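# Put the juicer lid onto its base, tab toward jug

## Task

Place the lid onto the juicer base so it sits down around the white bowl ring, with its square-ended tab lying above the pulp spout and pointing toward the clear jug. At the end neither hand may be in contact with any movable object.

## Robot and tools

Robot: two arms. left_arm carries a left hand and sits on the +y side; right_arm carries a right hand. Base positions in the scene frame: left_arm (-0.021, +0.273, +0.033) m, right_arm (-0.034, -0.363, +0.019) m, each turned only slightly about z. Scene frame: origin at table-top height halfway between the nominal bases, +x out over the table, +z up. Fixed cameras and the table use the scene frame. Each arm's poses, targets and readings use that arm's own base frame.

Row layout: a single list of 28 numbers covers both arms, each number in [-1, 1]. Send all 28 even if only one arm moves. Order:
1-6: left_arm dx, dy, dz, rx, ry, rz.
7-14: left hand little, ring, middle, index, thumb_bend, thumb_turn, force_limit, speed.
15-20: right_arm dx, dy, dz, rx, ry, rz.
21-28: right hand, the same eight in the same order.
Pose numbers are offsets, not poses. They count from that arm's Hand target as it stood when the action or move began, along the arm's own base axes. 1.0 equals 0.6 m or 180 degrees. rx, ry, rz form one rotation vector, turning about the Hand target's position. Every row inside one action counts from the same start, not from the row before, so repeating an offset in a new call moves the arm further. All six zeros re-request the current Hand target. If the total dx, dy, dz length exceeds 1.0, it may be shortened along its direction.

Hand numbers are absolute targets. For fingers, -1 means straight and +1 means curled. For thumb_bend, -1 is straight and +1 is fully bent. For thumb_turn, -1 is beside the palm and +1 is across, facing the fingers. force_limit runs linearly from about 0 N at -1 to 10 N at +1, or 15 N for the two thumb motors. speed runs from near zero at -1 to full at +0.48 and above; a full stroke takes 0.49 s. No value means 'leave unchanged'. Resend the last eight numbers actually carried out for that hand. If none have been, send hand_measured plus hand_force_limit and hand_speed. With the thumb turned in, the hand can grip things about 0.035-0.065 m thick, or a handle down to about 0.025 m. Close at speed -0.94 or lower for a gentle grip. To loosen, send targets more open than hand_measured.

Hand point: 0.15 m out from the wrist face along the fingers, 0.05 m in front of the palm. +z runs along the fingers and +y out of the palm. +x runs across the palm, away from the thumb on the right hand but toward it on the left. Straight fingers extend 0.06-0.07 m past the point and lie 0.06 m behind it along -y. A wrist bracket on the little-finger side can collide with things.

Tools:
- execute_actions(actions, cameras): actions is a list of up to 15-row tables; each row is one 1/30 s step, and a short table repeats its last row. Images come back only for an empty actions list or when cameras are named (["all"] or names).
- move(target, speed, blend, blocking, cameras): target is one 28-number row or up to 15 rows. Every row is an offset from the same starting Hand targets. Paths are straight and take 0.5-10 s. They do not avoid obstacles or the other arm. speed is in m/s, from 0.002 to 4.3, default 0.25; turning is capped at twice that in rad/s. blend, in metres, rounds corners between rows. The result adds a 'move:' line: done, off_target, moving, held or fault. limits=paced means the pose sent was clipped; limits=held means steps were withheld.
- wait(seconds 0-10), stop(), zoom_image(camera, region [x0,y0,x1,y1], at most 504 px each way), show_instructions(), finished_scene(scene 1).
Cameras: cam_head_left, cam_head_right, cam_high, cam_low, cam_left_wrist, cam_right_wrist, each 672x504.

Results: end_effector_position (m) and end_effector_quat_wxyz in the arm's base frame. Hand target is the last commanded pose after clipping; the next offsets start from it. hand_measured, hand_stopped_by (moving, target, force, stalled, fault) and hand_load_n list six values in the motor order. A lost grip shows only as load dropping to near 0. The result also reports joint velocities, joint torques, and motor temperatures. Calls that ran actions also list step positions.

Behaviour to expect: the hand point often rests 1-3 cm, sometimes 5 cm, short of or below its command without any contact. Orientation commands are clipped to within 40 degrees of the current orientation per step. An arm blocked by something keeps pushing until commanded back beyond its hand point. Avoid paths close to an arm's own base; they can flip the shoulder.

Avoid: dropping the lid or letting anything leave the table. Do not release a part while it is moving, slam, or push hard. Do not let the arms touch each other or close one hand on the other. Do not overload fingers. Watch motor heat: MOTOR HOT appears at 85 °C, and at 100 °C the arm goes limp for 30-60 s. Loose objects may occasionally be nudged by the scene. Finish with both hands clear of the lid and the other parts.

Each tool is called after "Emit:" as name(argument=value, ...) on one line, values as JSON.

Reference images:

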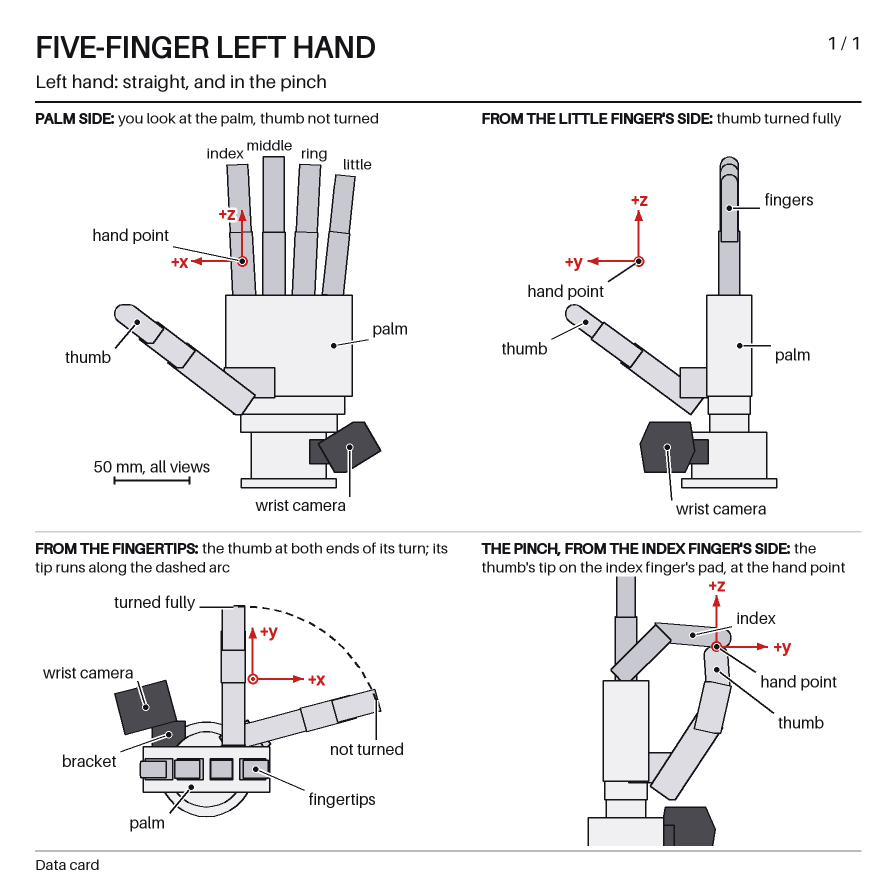

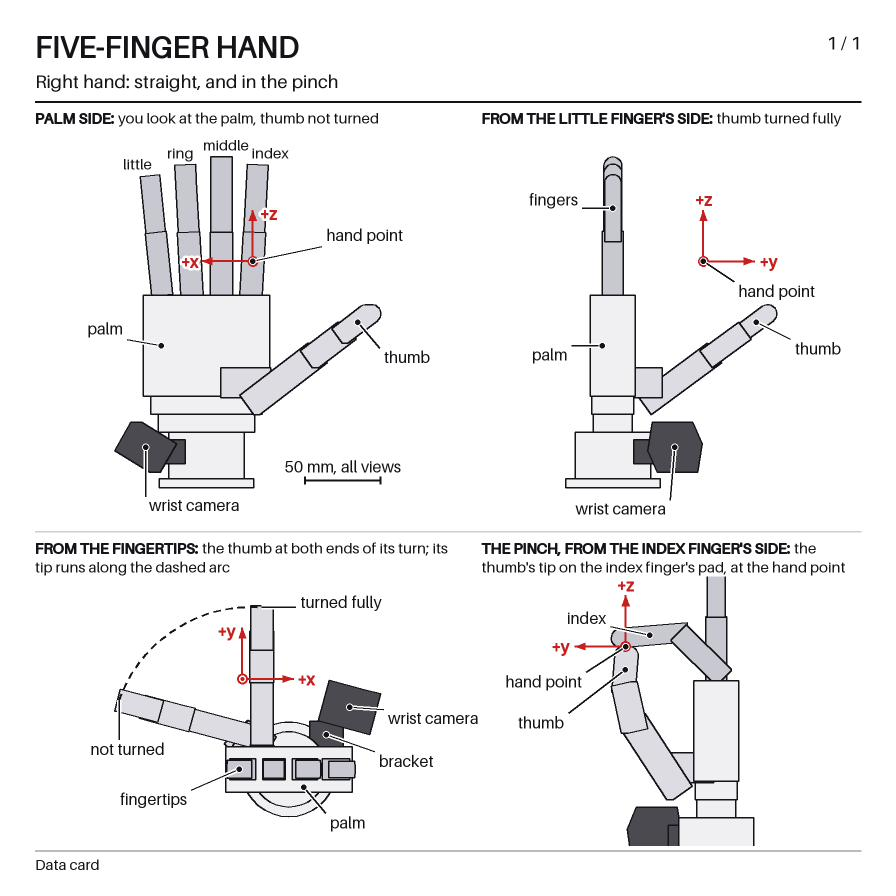

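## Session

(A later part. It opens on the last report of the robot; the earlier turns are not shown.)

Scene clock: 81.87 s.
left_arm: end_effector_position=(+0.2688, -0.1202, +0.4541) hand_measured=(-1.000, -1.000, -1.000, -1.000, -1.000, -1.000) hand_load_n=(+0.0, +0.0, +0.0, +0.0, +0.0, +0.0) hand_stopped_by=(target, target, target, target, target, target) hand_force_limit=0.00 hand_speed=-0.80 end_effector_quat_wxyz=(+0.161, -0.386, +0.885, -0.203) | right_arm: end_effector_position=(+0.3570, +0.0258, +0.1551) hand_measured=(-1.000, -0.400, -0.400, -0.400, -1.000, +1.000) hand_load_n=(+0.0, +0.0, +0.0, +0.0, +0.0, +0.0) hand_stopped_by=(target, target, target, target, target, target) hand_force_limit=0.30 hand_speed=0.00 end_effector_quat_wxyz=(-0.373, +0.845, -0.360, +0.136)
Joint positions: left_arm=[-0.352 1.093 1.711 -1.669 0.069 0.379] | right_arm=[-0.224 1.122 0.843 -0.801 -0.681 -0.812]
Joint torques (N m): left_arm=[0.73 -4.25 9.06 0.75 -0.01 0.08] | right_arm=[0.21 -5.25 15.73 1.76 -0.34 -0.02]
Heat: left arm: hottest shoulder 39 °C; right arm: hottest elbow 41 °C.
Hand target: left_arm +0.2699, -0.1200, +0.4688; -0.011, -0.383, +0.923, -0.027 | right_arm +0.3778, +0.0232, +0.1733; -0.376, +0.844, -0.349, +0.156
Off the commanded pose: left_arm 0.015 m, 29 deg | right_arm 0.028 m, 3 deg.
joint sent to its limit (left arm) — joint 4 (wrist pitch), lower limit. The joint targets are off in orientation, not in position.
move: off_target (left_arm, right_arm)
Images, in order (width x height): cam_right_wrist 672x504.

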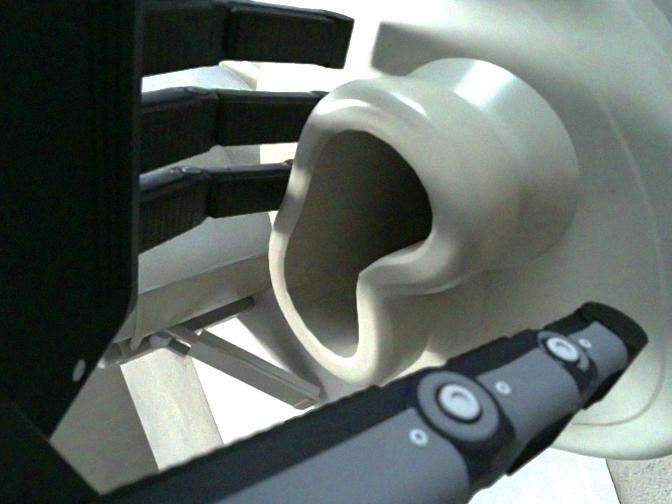

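Emit:
move(target=[0,0,0,0,0,0,-1,-1,-1,-1,-1,-1,0,-0.8,0,0,0,0,0,0,-1,0.2,0.2,0.2,0.1,1,-0.3,-0.9], speed=0.1, cameras=["cam_right_wrist","cam_left_wrist"])

Scene clock: 84.23 s.
left_arm: end_effector_position=(+0.2688, -0.1202, +0.4541) hand_measured=(-1.000, -1.000, -1.000, -1.000, -1.000, -1.000) hand_load_n=(+0.0, +0.0, +0.0, +0.0, +0.0, +0.0) hand_stopped_by=(target, target, target, target, target, target) hand_force_limit=0.00 hand_speed=-0.80 end_effector_quat_wxyz=(+0.161, -0.386, +0.885, -0.203) | right_arm: end_effector_position=(+0.3571, +0.0252, +0.1545) hand_measured=(-1.000, +0.046, -0.078, -0.160, -0.842, +1.000) hand_load_n=(+0.0, +2.5, +5.0, +0.5, +7.0, +3.0) hand_stopped_by=(target, force, force, force, force, target) hand_force_limit=-0.30 hand_speed=-0.90 end_effector_quat_wxyz=(-0.371, +0.845, -0.360, +0.136)
Joint positions: left_arm=[-0.352 1.093 1.711 -1.669 0.069 0.379] | right_arm=[-0.223 1.122 0.843 -0.8 -0.677 -0.812]
Joint torques (N m): left_arm=[0.73 -4.19 9.06 0.75 -0.01 0.08] | right_arm=[0.21 -5.42 15.75 1.65 -0.46 -0.01]
Heat: left arm: hottest shoulder 39 °C; right arm: hottest elbow 41 °C.
Hand target: left_arm +0.2699, -0.1200, +0.4688; -0.011, -0.383, +0.923, -0.027 | right_arm +0.3778, +0.0231, +0.1733; -0.376, +0.844, -0.349, +0.156
Off the commanded pose: left_arm 0.015 m, 29 deg | right_arm 0.028 m, 3 deg.
joint sent to its limit (left arm) — joint 4 (wrist pitch), lower limit. The joint targets are off in orientation, not in position.
move: off_target (left_arm, right_arm)
Images, in order (width x height): cam_left_wrist 672x504, cam_right_wrist 672x504.

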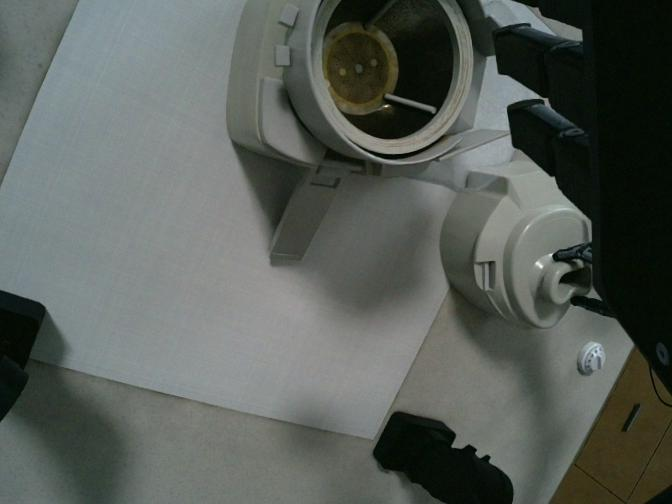

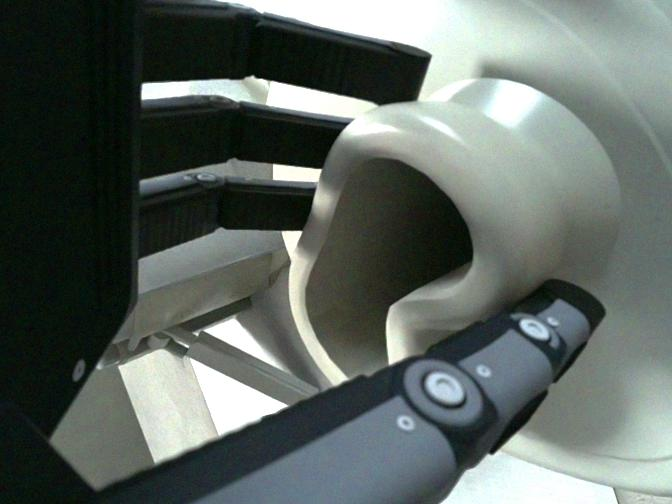

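Emit:
move(target=[0,0,0,0,0,0,-1,-1,-1,-1,-1,-1,0,-0.8,0,0,0,0,0,0,-1,0.35,0.3,0.3,0.15,1,0.3,-0.9], speed=0.1, cameras=["cam_right_wrist"])

Scene clock: 85.77 s.
left_arm: end_effector_position=(+0.2688, -0.1202, +0.4541) hand_measured=(-1.000, -1.000, -1.000, -1.000, -1.000, -1.000) hand_load_n=(+0.0, +0.0, -0.5, +0.0, +0.0, +0.0) hand_stopped_by=(target, target, target, target, target, target) hand_force_limit=0.00 hand_speed=-0.80 end_effector_quat_wxyz=(+0.161, -0.386, +0.885, -0.203) | right_arm: end_effector_position=(+0.3571, +0.0250, +0.1540) hand_measured=(-1.000, +0.350, -0.070, -0.060, -0.844, +1.000) hand_load_n=(+0.0, +3.5, +0.0, +3.0, +5.0, +5.0) hand_stopped_by=(target, target, force, force, force, target) hand_force_limit=0.30 hand_speed=-0.90 end_effector_quat_wxyz=(-0.371, +0.845, -0.361, +0.136)
Joint positions: left_arm=[-0.352 1.093 1.711 -1.669 0.069 0.379] | right_arm=[-0.223 1.124 0.843 -0.8 -0.675 -0.812]
Joint torques (N m): left_arm=[0.67 -4.25 9.06 0.76 -0.01 0.08] | right_arm=[-0.5 -5.71 15.68 1.65 -0.49 -0.02]
Heat: left arm: hottest shoulder 39 °C; right arm: hottest elbow 41 °C.
Hand target: left_arm +0.2699, -0.1200, +0.4688; -0.011, -0.383, +0.923, -0.027 | right_arm +0.3778, +0.0232, +0.1733; -0.376, +0.844, -0.349, +0.156
Off the commanded pose: left_arm 0.015 m, 29 deg | right_arm 0.028 m, 3 deg.
joint sent to its limit (left arm) — joint 4 (wrist pitch), lower limit. The joint targets are off in orientation, not in position.
move: off_target (left_arm, right_arm)
Images, in order (width x height): cam_right_wrist 672x504.

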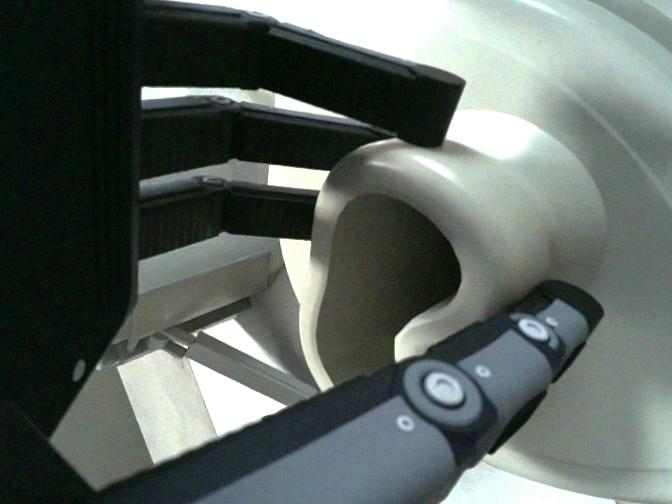

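Emit:
move(target=[0,0,0,0,0,0,-1,-1,-1,-1,-1,-1,0,-0.8,0,0,0,0,0,0,-1,-0.2,0.3,0.3,0.15,1,0.3,-0.8], speed=0.1, cameras=["cam_right_wrist"])

Scene clock: 87.47 s.
left_arm: end_effector_position=(+0.2688, -0.1202, +0.4541) hand_measured=(-1.000, -1.000, -1.000, -1.000, -1.000, -1.000) hand_load_n=(+0.0, +0.0, +0.0, +0.0, +0.0, -0.5) hand_stopped_by=(target, target, target, target, target, target) hand_force_limit=0.00 hand_speed=-0.80 end_effector_quat_wxyz=(+0.161, -0.386, +0.885, -0.203) | right_arm: end_effector_position=(+0.3572, +0.0249, +0.1540) hand_measured=(-1.000, -0.200, -0.070, -0.060, -0.842, +1.000) hand_load_n=(-0.5, -0.5, +0.0, +5.0, +4.0, +1.0) hand_stopped_by=(target, target, force, force, force, target) hand_force_limit=0.30 hand_speed=-0.80 end_effector_quat_wxyz=(-0.370, +0.845, -0.361, +0.136)
Joint positions: left_arm=[-0.352 1.093 1.711 -1.669 0.069 0.379] | right_arm=[-0.223 1.124 0.843 -0.8 -0.675 -0.812]
Joint torques (N m): left_arm=[0.62 -4.07 9.07 0.79 0 0.1] | right_arm=[-0.44 -5.66 15.75 1.74 -0.52 -0.01]
Heat: left arm: hottest shoulder 39 °C; right arm: hottest elbow 41 °C.
Hand target: left_arm +0.2699, -0.1200, +0.4688; -0.011, -0.383, +0.923, -0.027 | right_arm +0.3778, +0.0231, +0.1733; -0.376, +0.844, -0.349, +0.156
Off the commanded pose: left_arm 0.015 m, 29 deg | right_arm 0.028 m, 3 deg.
joint sent to its limit (left arm) — joint 4 (wrist pitch), lower limit. The joint targets are off in orientation, not in position.
move: off_target (left_arm, right_arm)
Images, in order (width x height): cam_right_wrist 672x504.

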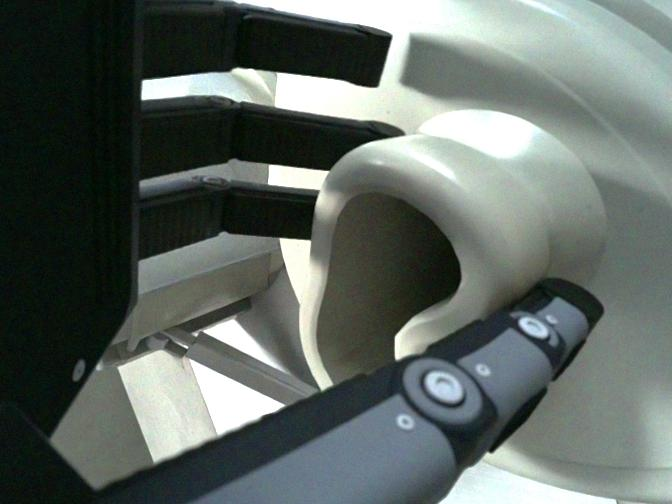

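Emit:
zoom_image(camera="cam_right_wrist", region=[280, 80, 640, 400])

Emit:
execute_actions(actions=[], cameras=["cam_head_right","cam_head_left","cam_left_wrist","cam_low"])

Emit:
zoom_image(camera="cam_head_right", region=[380, 210, 480, 310])

Emit:
zoom_image(camera="cam_left_wrist", region=[430, 150, 640, 350])

Scaled by 1.400 from the camera's 672x504 image, which has a finer 960x720 frame.

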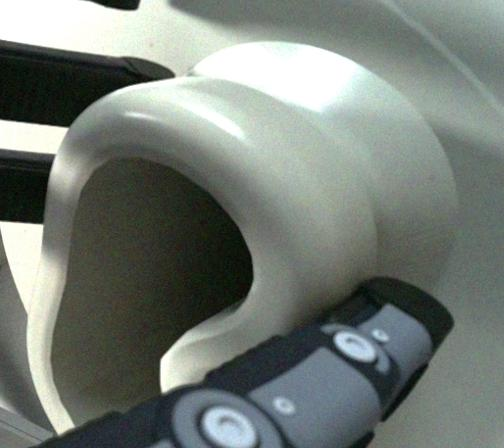

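Scene clock: 87.70 s.
left_arm: end_effector_position=(+0.2688, -0.1202, +0.4541) hand_measured=(-1.000, -1.000, -1.000, -1.000, -1.000, -1.000) hand_load_n=(+0.0, +0.0, +0.0, +0.0, +0.0, +0.0) hand_stopped_by=(target, target, target, target, target, target) hand_force_limit=0.00 hand_speed=-0.80 end_effector_quat_wxyz=(+0.161, -0.386, +0.885, -0.203) | right_arm: end_effector_position=(+0.3572, +0.0249, +0.1540) hand_measured=(-1.000, -0.200, -0.070, -0.060, -0.842, +1.000) hand_load_n=(+0.0, +0.0, +0.0, +4.5, +4.0, +1.5) hand_stopped_by=(target, target, force, force, force, target) hand_force_limit=0.30 hand_speed=-0.80 end_effector_quat_wxyz=(-0.370, +0.845, -0.361, +0.136)
Joint positions: left_arm=[-0.352 1.093 1.711 -1.669 0.069 0.379] | right_arm=[-0.223 1.124 0.843 -0.8 -0.675 -0.812]
Joint velocities: within noise
Joint torques (N m): left_arm=[0.73 -4.31 9.05 0.72 0 0.07] | right_arm=[0.15 -5.36 15.76 1.7 -0.49 0.01]
Motor temperatures (°C): left_arm=[30 39 38 37 33 33] | right_arm=[36 34 41 35 32 33]
Heat: left arm: hottest shoulder 39 °C; right arm: hottest elbow 41 °C.
Hand target: left_arm +0.2699, -0.1200, +0.4688; -0.011, -0.383, +0.923, -0.027 | right_arm +0.3778, +0.0231, +0.1733; -0.376, +0.844, -0.349, +0.156
Off the commanded pose: left_arm 0.015 m, 29 deg | right_arm 0.028 m, 3 deg.
Images, in order (width x height): cam_head_left 672x504, cam_head_right 672x504, cam_low 672x504, cam_left_wrist 672x504.

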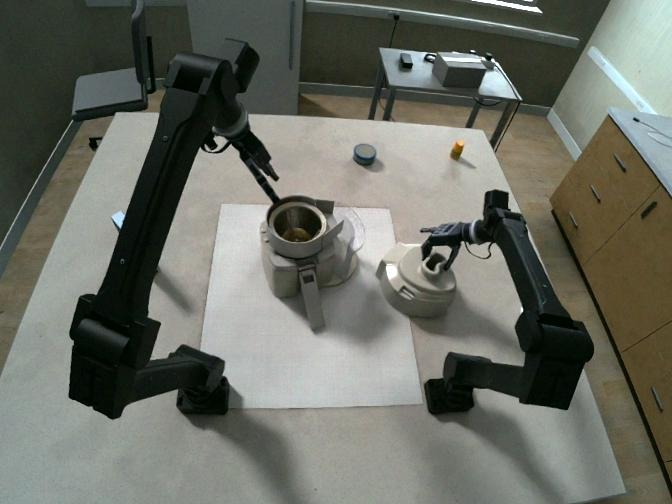

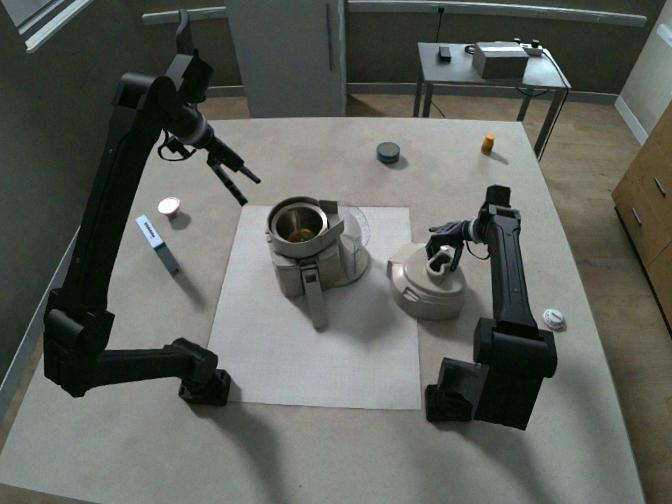

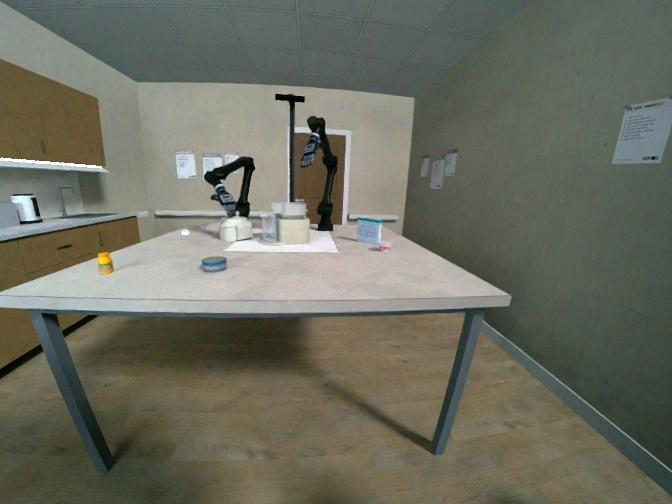

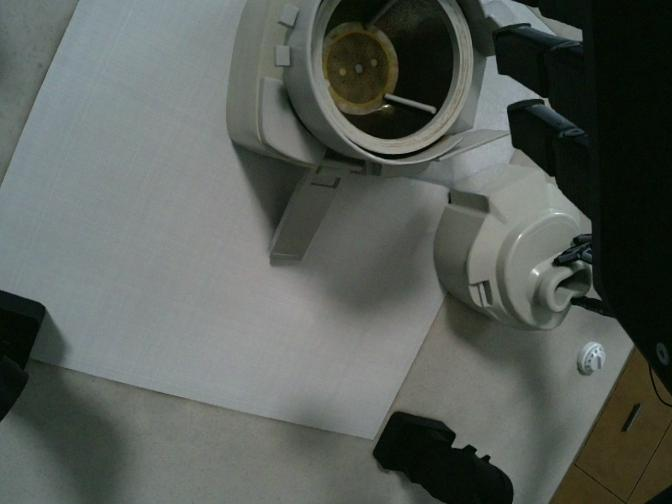

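Scaled by 5.040 from the camera's 672x504 image, which has a finer 960x720 frame.

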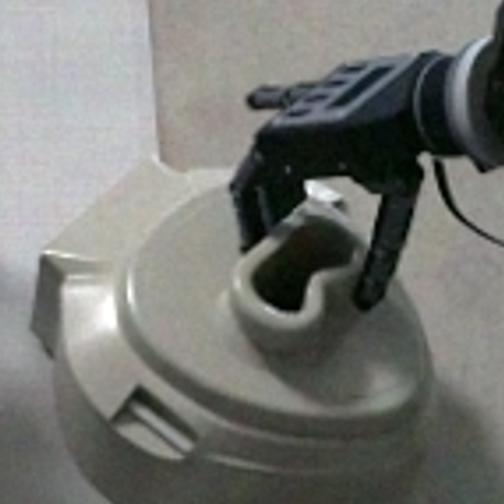

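Scaled by 2.400 from the camera's 672x504 image, which has a finer 960x720 frame.

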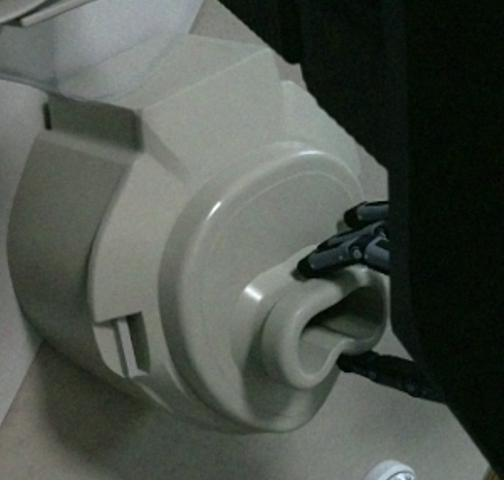

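Emit:
move(target=[0,0,0,0,0,0,-1,-1,-1,-1,-1,-1,0,-0.8,0,0,0,0,0,0,-1,-0.6,-0.4,-0.4,-1,1,0.3,-0.5], speed=0.1, cameras=["cam_right_wrist"])

Scene clock: 88.90 s.
left_arm: end_effector_position=(+0.2688, -0.1202, +0.4541) hand_measured=(-1.000, -1.000, -1.000, -1.000, -1.000, -1.000) hand_load_n=(+0.0, +0.0, +0.0, +0.0, +0.0, +0.0) hand_stopped_by=(target, target, target, target, target, target) hand_force_limit=0.00 hand_speed=-0.80 end_effector_quat_wxyz=(+0.161, -0.386, +0.885, -0.203) | right_arm: end_effector_position=(+0.3572, +0.0249, +0.1540) hand_measured=(-1.000, -0.600, -0.400, -0.400, -1.000, +1.000) hand_load_n=(+0.0, +0.0, +0.0, +0.0, +0.0, +0.0) hand_stopped_by=(target, target, target, target, target, target) hand_force_limit=0.30 hand_speed=-0.50 end_effector_quat_wxyz=(-0.370, +0.845, -0.361, +0.136)
Joint positions: left_arm=[-0.352 1.093 1.711 -1.669 0.069 0.379] | right_arm=[-0.223 1.124 0.843 -0.8 -0.675 -0.812]
Joint torques (N m): left_arm=[0.73 -4.25 9.06 0.77 -0.01 0.08] | right_arm=[-0.09 -5.83 15.71 1.65 -0.51 -0.01]
Heat: left arm: hottest shoulder 39 °C; right arm: hottest elbow 41 °C.
Hand target: left_arm +0.2699, -0.1200, +0.4688; -0.011, -0.383, +0.923, -0.027 | right_arm +0.3778, +0.0231, +0.1733; -0.376, +0.844, -0.349, +0.156
Off the commanded pose: left_arm 0.015 m, 29 deg | right_arm 0.028 m, 3 deg.
joint sent to its limit (left arm) — joint 4 (wrist pitch), lower limit. The joint targets are off in orientation, not in position.
move: off_target (left_arm, right_arm)
Images, in order (width x height): cam_right_wrist 672x504.

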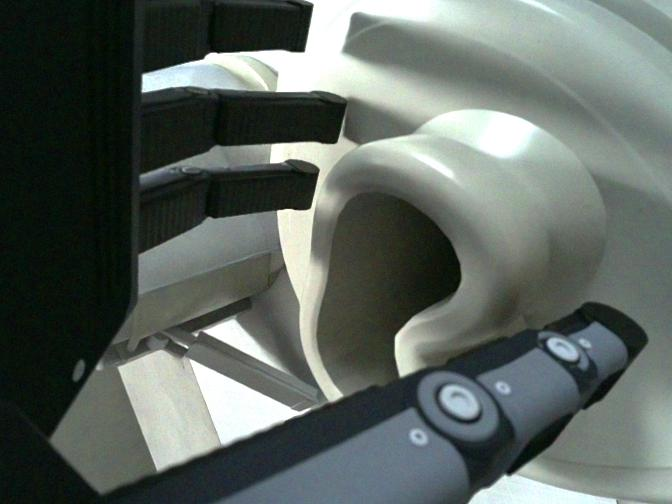

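Emit:
move(target=[0,0,0,0,0,0,-1,-1,-1,-1,-1,-1,0,-0.8,-0.015,-0.006,0.002,0,0,0,-1,-0.6,-0.4,-0.4,-1,1,0.3,-0.5], speed=0.1, cameras=["cam_right_wrist"])

Scene clock: 90.10 s.
left_arm: end_effector_position=(+0.2688, -0.1202, +0.4541) hand_measured=(-1.000, -1.000, -1.000, -1.000, -1.000, -1.000) hand_load_n=(+0.0, +0.0, +0.0, +0.0, +0.0, +0.0) hand_stopped_by=(target, target, target, target, target, target) hand_force_limit=0.00 hand_speed=-0.80 end_effector_quat_wxyz=(+0.161, -0.386, +0.885, -0.203) | right_arm: end_effector_position=(+0.3561, +0.0259, +0.1543) hand_measured=(-1.000, -0.600, -0.400, -0.400, -1.000, +1.000) hand_load_n=(+0.0, +0.0, +0.0, +0.0, +0.0, +0.0) hand_stopped_by=(target, target, target, target, target, target) hand_force_limit=0.30 hand_speed=-0.50 end_effector_quat_wxyz=(-0.373, +0.845, -0.360, +0.133)
Joint positions: left_arm=[-0.352 1.093 1.711 -1.669 0.069 0.379] | right_arm=[-0.224 1.124 0.843 -0.805 -0.682 -0.814]
Joint torques (N m): left_arm=[0.79 -4.37 9.06 0.73 0 0.07] | right_arm=[-1.49 -7.36 14.68 0.96 -0.53 -0.19]
Heat: left arm: hottest shoulder 39 °C; right arm: hottest elbow 41 °C.
Hand target: left_arm +0.2699, -0.1200, +0.4688; -0.011, -0.383, +0.923, -0.027 | right_arm +0.3689, +0.0195, +0.1745; -0.376, +0.844, -0.349, +0.156
Off the commanded pose: left_arm 0.015 m, 29 deg | right_arm 0.025 m, 3 deg.
joint sent to its limit (left arm) — joint 4 (wrist pitch), lower limit. The joint targets are off in orientation, not in position.
move: off_target (left_arm, right_arm)
Images, in order (width x height): cam_right_wrist 672x504.

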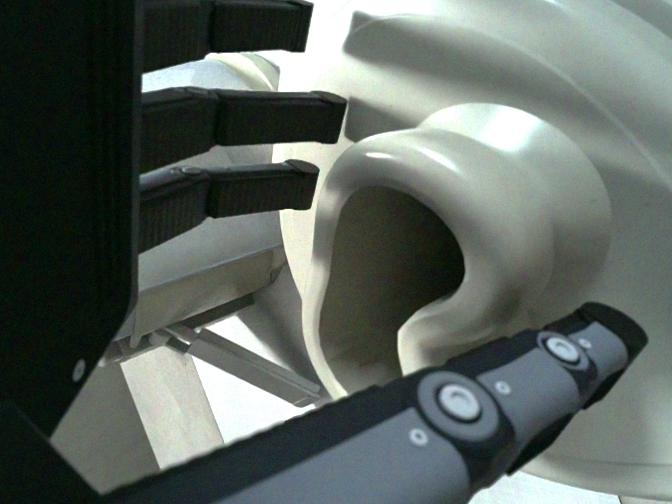

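Emit:
move(target=[0,0,0,0,0,0,-1,-1,-1,-1,-1,-1,0,-0.8,-0.012,-0.006,0.004,0,0,0,-1,-0.6,-0.4,-0.4,-1,1,0.3,-0.5], speed=0.1, cameras=["cam_right_wrist"])

Scene clock: 91.13 s.
left_arm: end_effector_position=(+0.2688, -0.1202, +0.4541) hand_measured=(-1.000, -1.000, -1.000, -1.000, -1.000, -1.000) hand_load_n=(+0.0, +0.0, +0.0, +0.0, +0.0, +0.0) hand_stopped_by=(target, target, target, target, target, target) hand_force_limit=0.00 hand_speed=-0.80 end_effector_quat_wxyz=(+0.161, -0.386, +0.885, -0.203) | right_arm: end_effector_position=(+0.3509, +0.0217, +0.1571) hand_measured=(-1.000, -0.600, -0.400, -0.400, -1.000, +1.000) hand_load_n=(+0.0, +0.0, +0.0, +0.0, +0.0, +0.0) hand_stopped_by=(target, target, target, target, target, target) hand_force_limit=0.30 hand_speed=-0.50 end_effector_quat_wxyz=(-0.373, +0.845, -0.361, +0.133)
Joint positions: left_arm=[-0.352 1.093 1.711 -1.669 0.069 0.379] | right_arm=[-0.241 1.111 0.843 -0.829 -0.69 -0.832]
Joint torques (N m): left_arm=[0.79 -4.31 9.06 0.76 0 0.08] | right_arm=[-0.91 -7.41 14.3 1.06 -0.54 -0.19]
Heat: left arm: hottest shoulder 39 °C; right arm: hottest elbow 41 °C.
Hand target: left_arm +0.2699, -0.1200, +0.4688; -0.011, -0.383, +0.923, -0.027 | right_arm +0.3617, +0.0160, +0.1768; -0.376, +0.844, -0.349, +0.156
Off the commanded pose: left_arm 0.015 m, 29 deg | right_arm 0.023 m, 3 deg.
joint sent to its limit (left arm) — joint 4 (wrist pitch), lower limit. The joint targets are off in orientation, not in position.
move: off_target (left_arm, right_arm)
Images, in order (width x height): cam_right_wrist 672x504.

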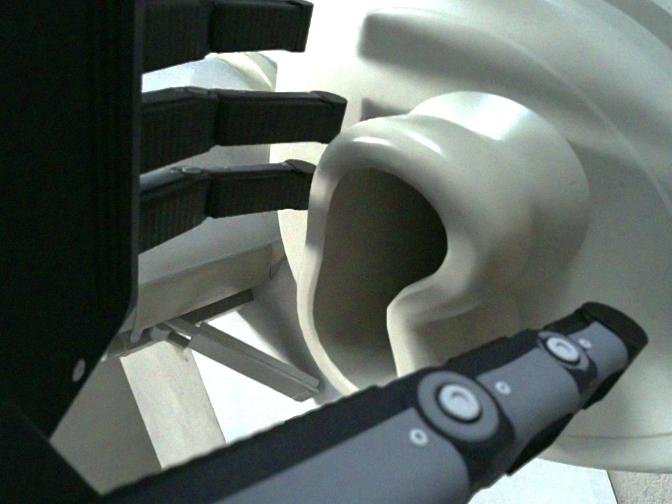

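Emit:
move(target=[0,0,0,0,0,0,-1,-1,-1,-1,-1,-1,0,-0.8,0,0,0,0,0,0,-1,-0.6,0.2,0.2,0.1,1,-0.3,-0.9], speed=0.1, cameras=["cam_right_wrist"])

Scene clock: 92.80 s.
left_arm: end_effector_position=(+0.2688, -0.1202, +0.4541) hand_measured=(-1.000, -1.000, -1.000, -1.000, -1.000, -1.000) hand_load_n=(+0.0, +0.0, +0.0, +0.0, +0.0, -0.5) hand_stopped_by=(target, target, target, target, target, target) hand_force_limit=0.00 hand_speed=-0.80 end_effector_quat_wxyz=(+0.161, -0.386, +0.885, -0.203) | right_arm: end_effector_position=(+0.3508, +0.0220, +0.1572) hand_measured=(-1.000, -0.600, -0.076, -0.076, -0.838, +1.000) hand_load_n=(+0.0, +0.0, +4.5, +4.5, +7.5, -0.5) hand_stopped_by=(target, target, force, force, force, target) hand_force_limit=-0.30 hand_speed=-0.90 end_effector_quat_wxyz=(-0.373, +0.845, -0.360, +0.133)
Joint positions: left_arm=[-0.352 1.093 1.711 -1.669 0.069 0.379] | right_arm=[-0.241 1.111 0.843 -0.83 -0.691 -0.833]
Joint torques (N m): left_arm=[0.67 -4.25 9.14 0.73 -0.01 0.07] | right_arm=[-1.49 -7.41 14.32 1.06 -0.51 -0.14]
Heat: left arm: hottest shoulder 39 °C; right arm: hottest elbow 41 °C.
Hand target: left_arm +0.2699, -0.1200, +0.4688; -0.011, -0.383, +0.923, -0.027 | right_arm +0.3617, +0.0160, +0.1768; -0.376, +0.844, -0.349, +0.156
Off the commanded pose: left_arm 0.015 m, 29 deg | right_arm 0.023 m, 3 deg.
joint sent to its limit (left arm) — joint 4 (wrist pitch), lower limit. The joint targets are off in orientation, not in position.
move: off_target (left_arm, right_arm)
Images, in order (width x height): cam_right_wrist 672x504.

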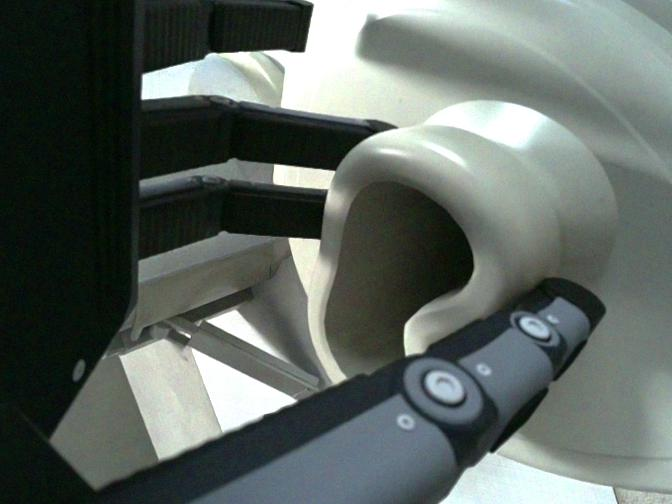

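Emit:
move(target=[0,0,0,0,0,0,-1,-1,-1,-1,-1,-1,0,-0.8,0,0,0,0,0,0,-1,-0.6,0.3,0.3,0.2,1,0.5,-0.9], speed=0.1, cameras=["cam_right_wrist","cam_head_right"])

Emit:
zoom_image(camera="cam_head_right", region=[380, 210, 480, 310])

Scene clock: 93.50 s.
left_arm: end_effector_position=(+0.2688, -0.1202, +0.4541) hand_measured=(-1.000, -1.000, -1.000, -1.000, -1.000, -1.000) hand_load_n=(+0.0, +0.0, +0.0, -0.5, +0.0, +0.0) hand_stopped_by=(target, target, target, target, target, target) hand_force_limit=0.00 hand_speed=-0.80 end_effector_quat_wxyz=(+0.161, -0.386, +0.885, -0.203) | right_arm: end_effector_position=(+0.3505, +0.0220, +0.1571) hand_measured=(-1.000, -0.600, -0.062, -0.060, -0.838, +1.000) hand_load_n=(-0.5, +0.0, +8.5, +7.5, +13.5, -1.5) hand_stopped_by=(target, target, force, force, force, target) hand_force_limit=0.50 hand_speed=-0.90 end_effector_quat_wxyz=(-0.373, +0.845, -0.360, +0.132)
Joint positions: left_arm=[-0.352 1.093 1.711 -1.669 0.069 0.379] | right_arm=[-0.241 1.111 0.843 -0.831 -0.691 -0.833]
Joint torques (N m): left_arm=[0.67 -4.07 9.07 0.75 -0.01 0.08] | right_arm=[-1.03 -7.82 14.3 1.13 -0.51 -0.15]
Heat: left arm: hottest shoulder 39 °C; right arm: hottest elbow 41 °C.
Hand target: left_arm +0.2699, -0.1200, +0.4688; -0.011, -0.383, +0.923, -0.027 | right_arm +0.3616, +0.0160, +0.1768; -0.376, +0.844, -0.349, +0.155
Off the commanded pose: left_arm 0.015 m, 29 deg | right_arm 0.023 m, 3 deg.
joint sent to its limit (left arm) — joint 4 (wrist pitch), lower limit. The joint targets are off in orientation, not in position.
move: off_target (left_arm, right_arm)
Images, in order (width x height): cam_head_right 672x504, cam_right_wrist 672x504.

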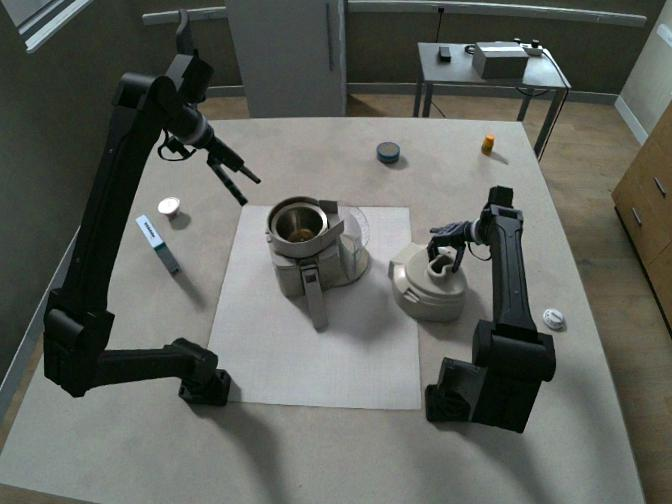

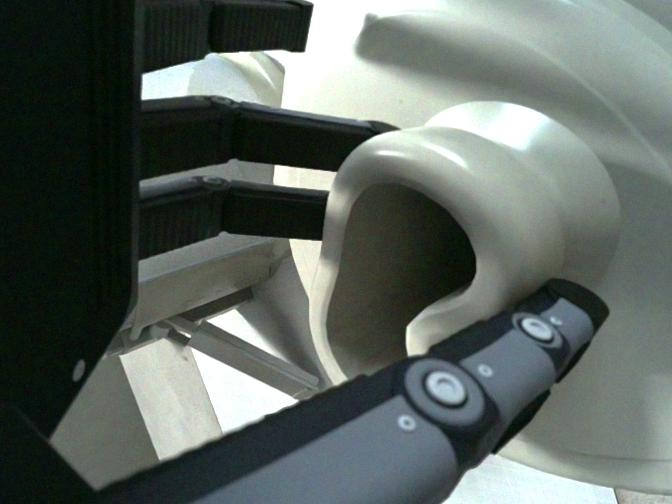

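Scaled by 5.040 from the camera's 672x504 image, which has a finer 960x720 frame.

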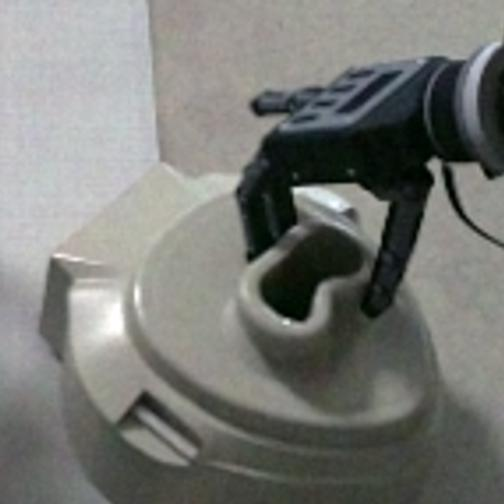

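Emit:
move(target=[0,0,0,0,0,0,-1,-1,-1,-1,-1,-1,0,-0.8,0.025,-0.005,0.05,0,0,0,-1,-0.6,0.3,0.3,0.2,1,0.5,-0.9], speed=0.08, cameras=["cam_right_wrist","cam_head_right"])

Scene clock: 94.87 s.
left_arm: end_effector_position=(+0.2688, -0.1202, +0.4541) hand_measured=(-1.000, -1.000, -1.000, -1.000, -1.000, -1.000) hand_load_n=(+0.0, +0.0, +0.0, +0.0, +0.0, -0.5) hand_stopped_by=(target, target, target, target, target, target) hand_force_limit=0.00 hand_speed=-0.80 end_effector_quat_wxyz=(+0.161, -0.386, +0.885, -0.203) | right_arm: end_effector_position=(+0.3557, +0.0197, +0.1792) hand_measured=(-1.000, -0.600, -0.062, -0.060, -0.838, +1.000) hand_load_n=(+0.0, +0.0, +4.5, +3.5, +7.5, +0.0) hand_stopped_by=(target, target, force, force, force, target) hand_force_limit=0.50 hand_speed=-0.90 end_effector_quat_wxyz=(-0.370, +0.846, -0.361, +0.129)
Joint positions: left_arm=[-0.352 1.093 1.711 -1.669 0.069 0.379] | right_arm=[-0.241 1.117 0.909 -0.901 -0.687 -0.837]
Joint torques (N m): left_arm=[0.79 -4.13 9.02 0.73 0 0.08] | right_arm=[-1.08 -6.07 17.21 0.96 -0.63 -0.11]
Heat: left arm: hottest shoulder 39 °C; right arm: hottest elbow 41 °C.
Hand target: left_arm +0.2699, -0.1200, +0.4688; -0.011, -0.383, +0.923, -0.027 | right_arm +0.3766, +0.0129, +0.2068; -0.376, +0.844, -0.349, +0.156
Off the commanded pose: left_arm 0.015 m, 29 deg | right_arm 0.035 m, 3 deg.
joint sent to its limit (left arm) — joint 4 (wrist pitch), lower limit. The joint targets are off in orientation, not in position.
move: off_target (left_arm, right_arm)
Images, in order (width x height): cam_head_right 672x504, cam_right_wrist 672x504.

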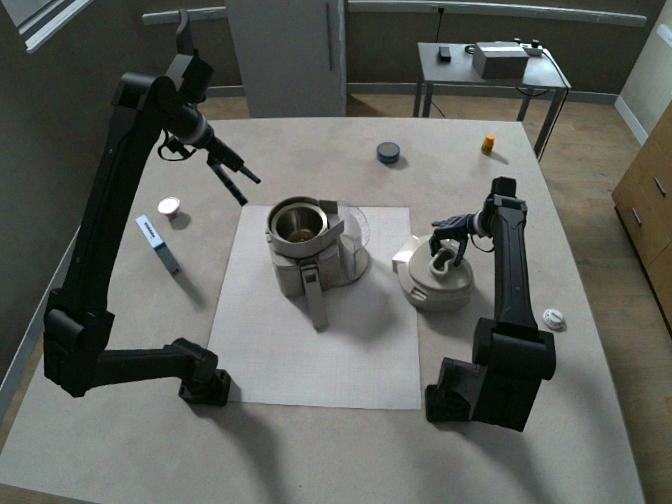

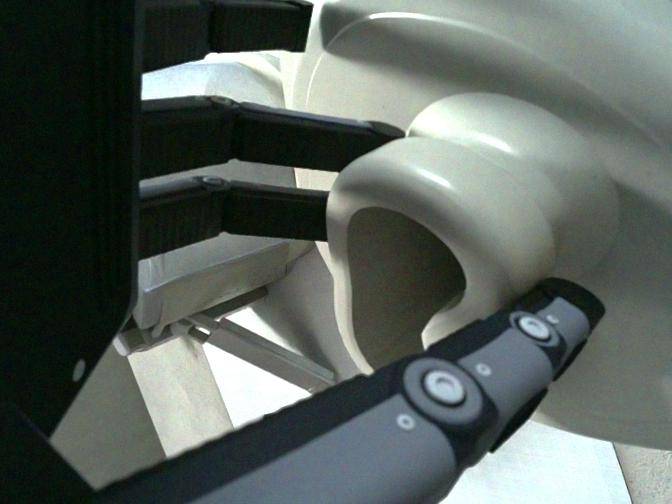

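Emit:
zoom_image(camera="cam_head_right", region=[380, 210, 500, 330])

Emit:
execute_actions(actions=[], cameras=["cam_low","cam_high","cam_left_wrist"])

Emit:
zoom_image(camera="cam_low", region=[190, 170, 350, 270])

Scaled by 4.200 from the camera's 672x504 image, which has a finer 960x720 frame.

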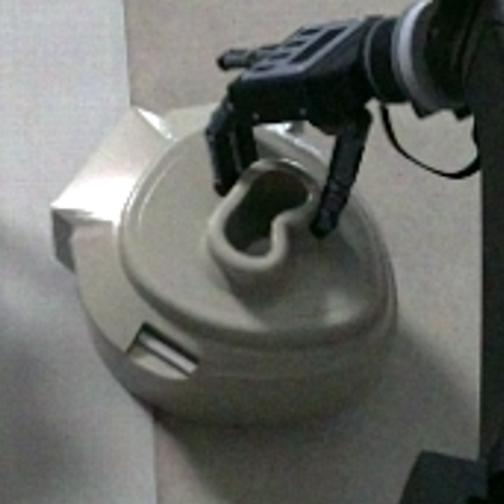

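Scene clock: 95.03 s.
left_arm: end_effector_position=(+0.2688, -0.1202, +0.4541) hand_measured=(-1.000, -1.000, -1.000, -1.000, -1.000, -1.000) hand_load_n=(+0.0, +0.0, +0.0, +0.0, +0.0, +0.0) hand_stopped_by=(target, target, target, target, target, target) hand_force_limit=0.00 hand_speed=-0.80 end_effector_quat_wxyz=(+0.161, -0.386, +0.885, -0.203) | right_arm: end_effector_position=(+0.3557, +0.0197, +0.1792) hand_measured=(-1.000, -0.600, -0.062, -0.060, -0.838, +1.000) hand_load_n=(+0.0, -0.5, +4.5, +3.5, +7.5, +0.0) hand_stopped_by=(target, target, force, force, force, target) hand_force_limit=0.50 hand_speed=-0.90 end_effector_quat_wxyz=(-0.370, +0.846, -0.361, +0.129)
Joint positions: left_arm=[-0.352 1.093 1.711 -1.669 0.069 0.379] | right_arm=[-0.241 1.117 0.909 -0.901 -0.687 -0.837]
Joint velocities: within noise
Joint torques (N m): left_arm=[0.62 -4.13 9.02 0.66 -0.01 0.07] | right_arm=[-1.2 -6.12 17.2 0.98 -0.63 -0.09]
Motor temperatures (°C): left_arm=[30 39 38 37 33 33] | right_arm=[36 34 41 35 32 33]
Heat: left arm: hottest shoulder 39 °C; right arm: hottest elbow 41 °C.
Hand target: left_arm +0.2699, -0.1200, +0.4688; -0.011, -0.383, +0.923, -0.027 | right_arm +0.3766, +0.0129, +0.2068; -0.376, +0.844, -0.349, +0.156
Off the commanded pose: left_arm 0.015 m, 29 deg | right_arm 0.035 m, 3 deg.
Images, in order (width x height): cam_high 672x504, cam_low 672x504, cam_left_wrist 672x504.

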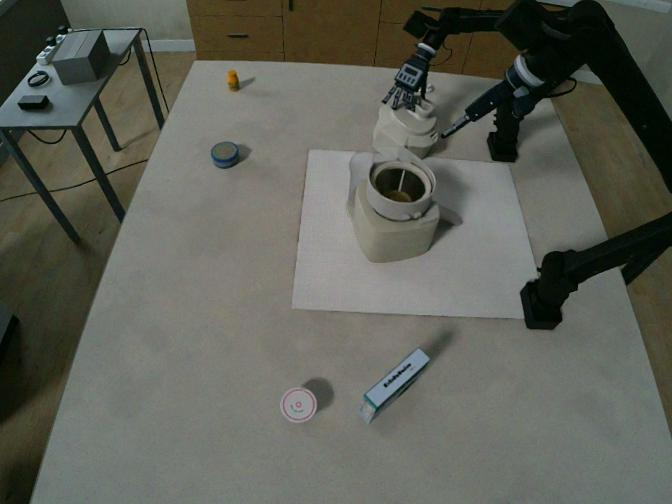

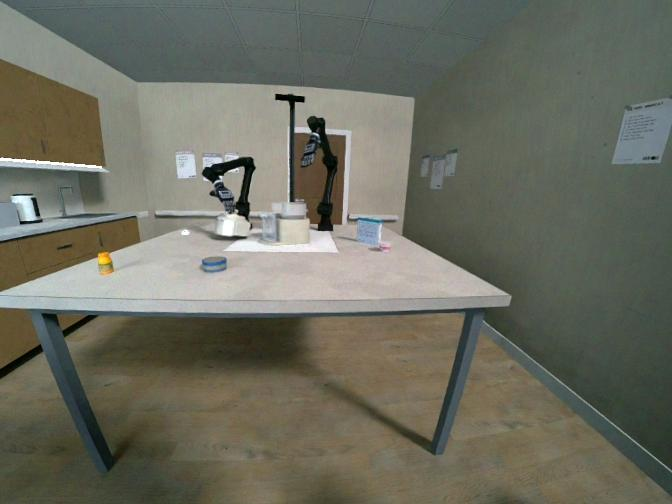

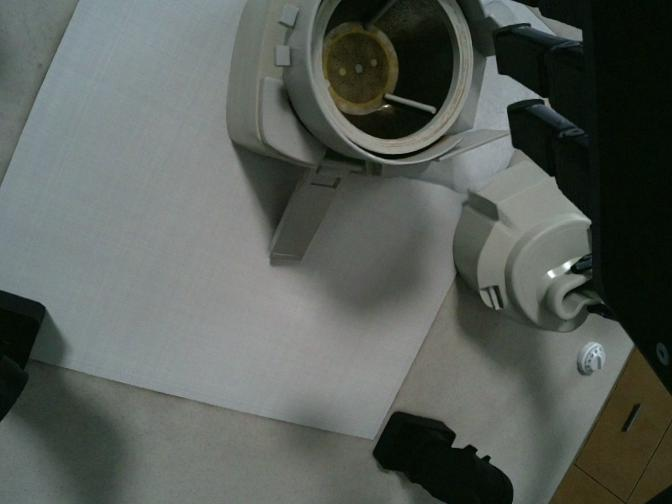

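Scaled by 3.150 from the camera's 672x504 image, which has a finer 960x720 frame.

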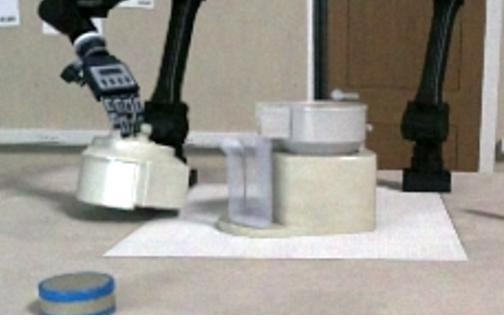

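Emit:
move(target=[0,0,0,0,0,0,-1,-1,-1,-1,-1,-1,0,-0.8,0.01,0,0.04,0,0,0,-1,-0.6,0.3,0.3,0.2,1,0.5,-0.9], speed=0.08, cameras=["cam_right_wrist","cam_low","cam_left_wrist"])

Emit:
zoom_image(camera="cam_low", region=[190, 170, 350, 270])

Scene clock: 96.87 s.
left_arm: end_effector_position=(+0.2688, -0.1202, +0.4541) hand_measured=(-1.000, -1.000, -1.000, -1.000, -1.000, -1.000) hand_load_n=(+0.0, +0.0, +0.0, +0.0, +0.0, +0.0) hand_stopped_by=(target, target, target, target, target, target) hand_force_limit=0.00 hand_speed=-0.80 end_effector_quat_wxyz=(+0.161, -0.386, +0.885, -0.203) | right_arm: end_effector_position=(+0.3689, +0.0166, +0.2118) hand_measured=(-1.000, -0.600, -0.060, -0.060, -0.834, +1.000) hand_load_n=(+0.0, +0.0, +0.0, +0.0, +0.0, +0.0) hand_stopped_by=(target, target, force, force, force, target) hand_force_limit=0.50 hand_speed=-0.90 end_effector_quat_wxyz=(-0.373, +0.845, -0.356, +0.140)
Joint positions: left_arm=[-0.352 1.093 1.711 -1.669 0.069 0.379] | right_arm=[-0.241 1.124 0.997 -0.958 -0.688 -0.837]
Joint torques (N m): left_arm=[0.62 -4.01 9.13 0.73 0 0.08] | right_arm=[-0.73 -6.53 15.95 1.11 -0.52 -0.04]
Heat: left arm: hottest shoulder 39 °C; right arm: hottest elbow 41 °C.
Hand target: left_arm +0.2699, -0.1200, +0.4688; -0.011, -0.383, +0.923, -0.027 | right_arm +0.3826, +0.0129, +0.2308; -0.376, +0.844, -0.349, +0.155
Off the commanded pose: left_arm 0.015 m, 29 deg | right_arm 0.024 m, 2 deg.
joint sent to its limit (left arm) — joint 4 (wrist pitch), lower limit. The joint targets are off in orientation, not in position.
move: off_target (left_arm, right_arm)
Images, in order (width x height): cam_low 672x504, cam_left_wrist 672x504, cam_right_wrist 672x504.

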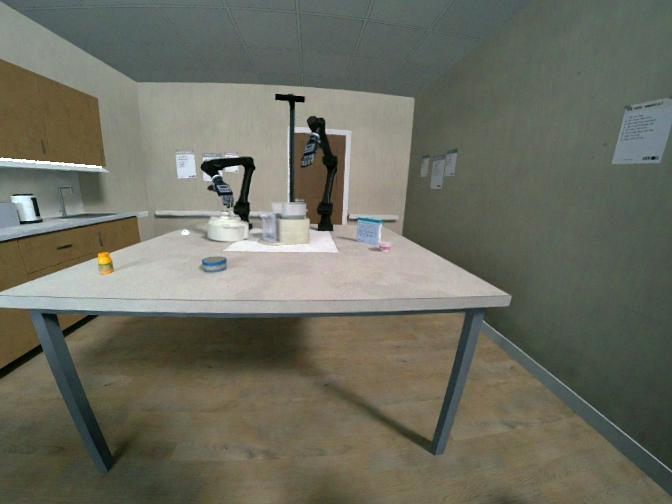

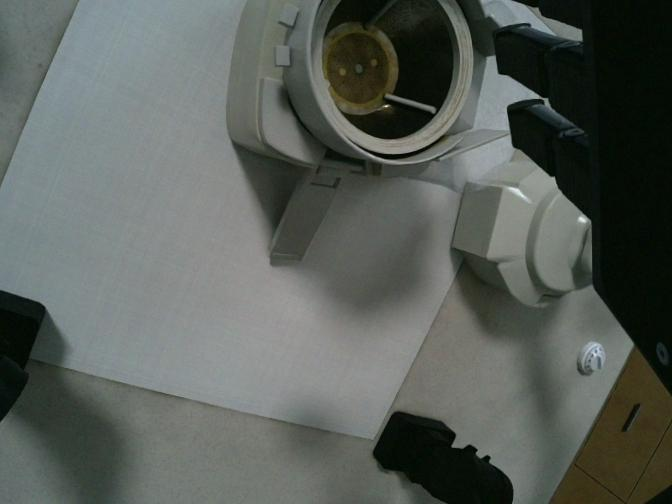

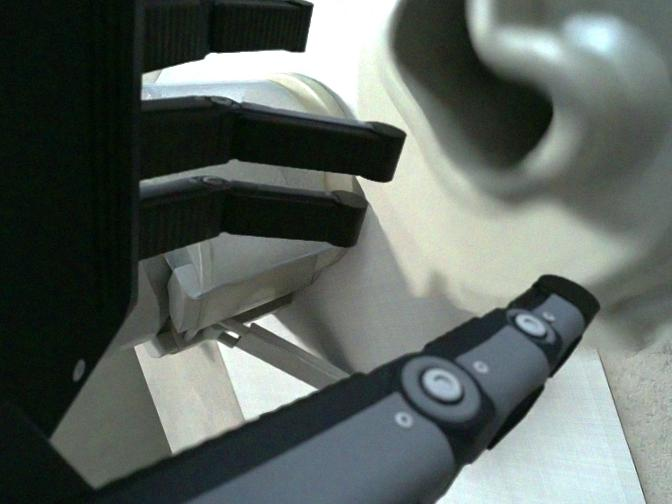

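Scaled by 3.150 from the camera's 672x504 image, which has a finer 960x720 frame.

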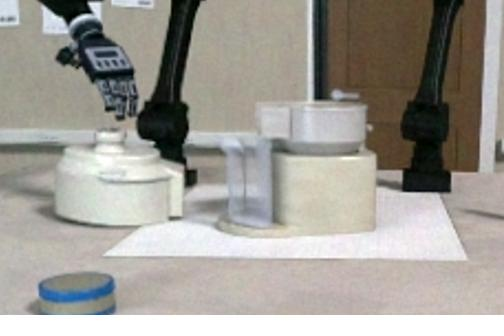

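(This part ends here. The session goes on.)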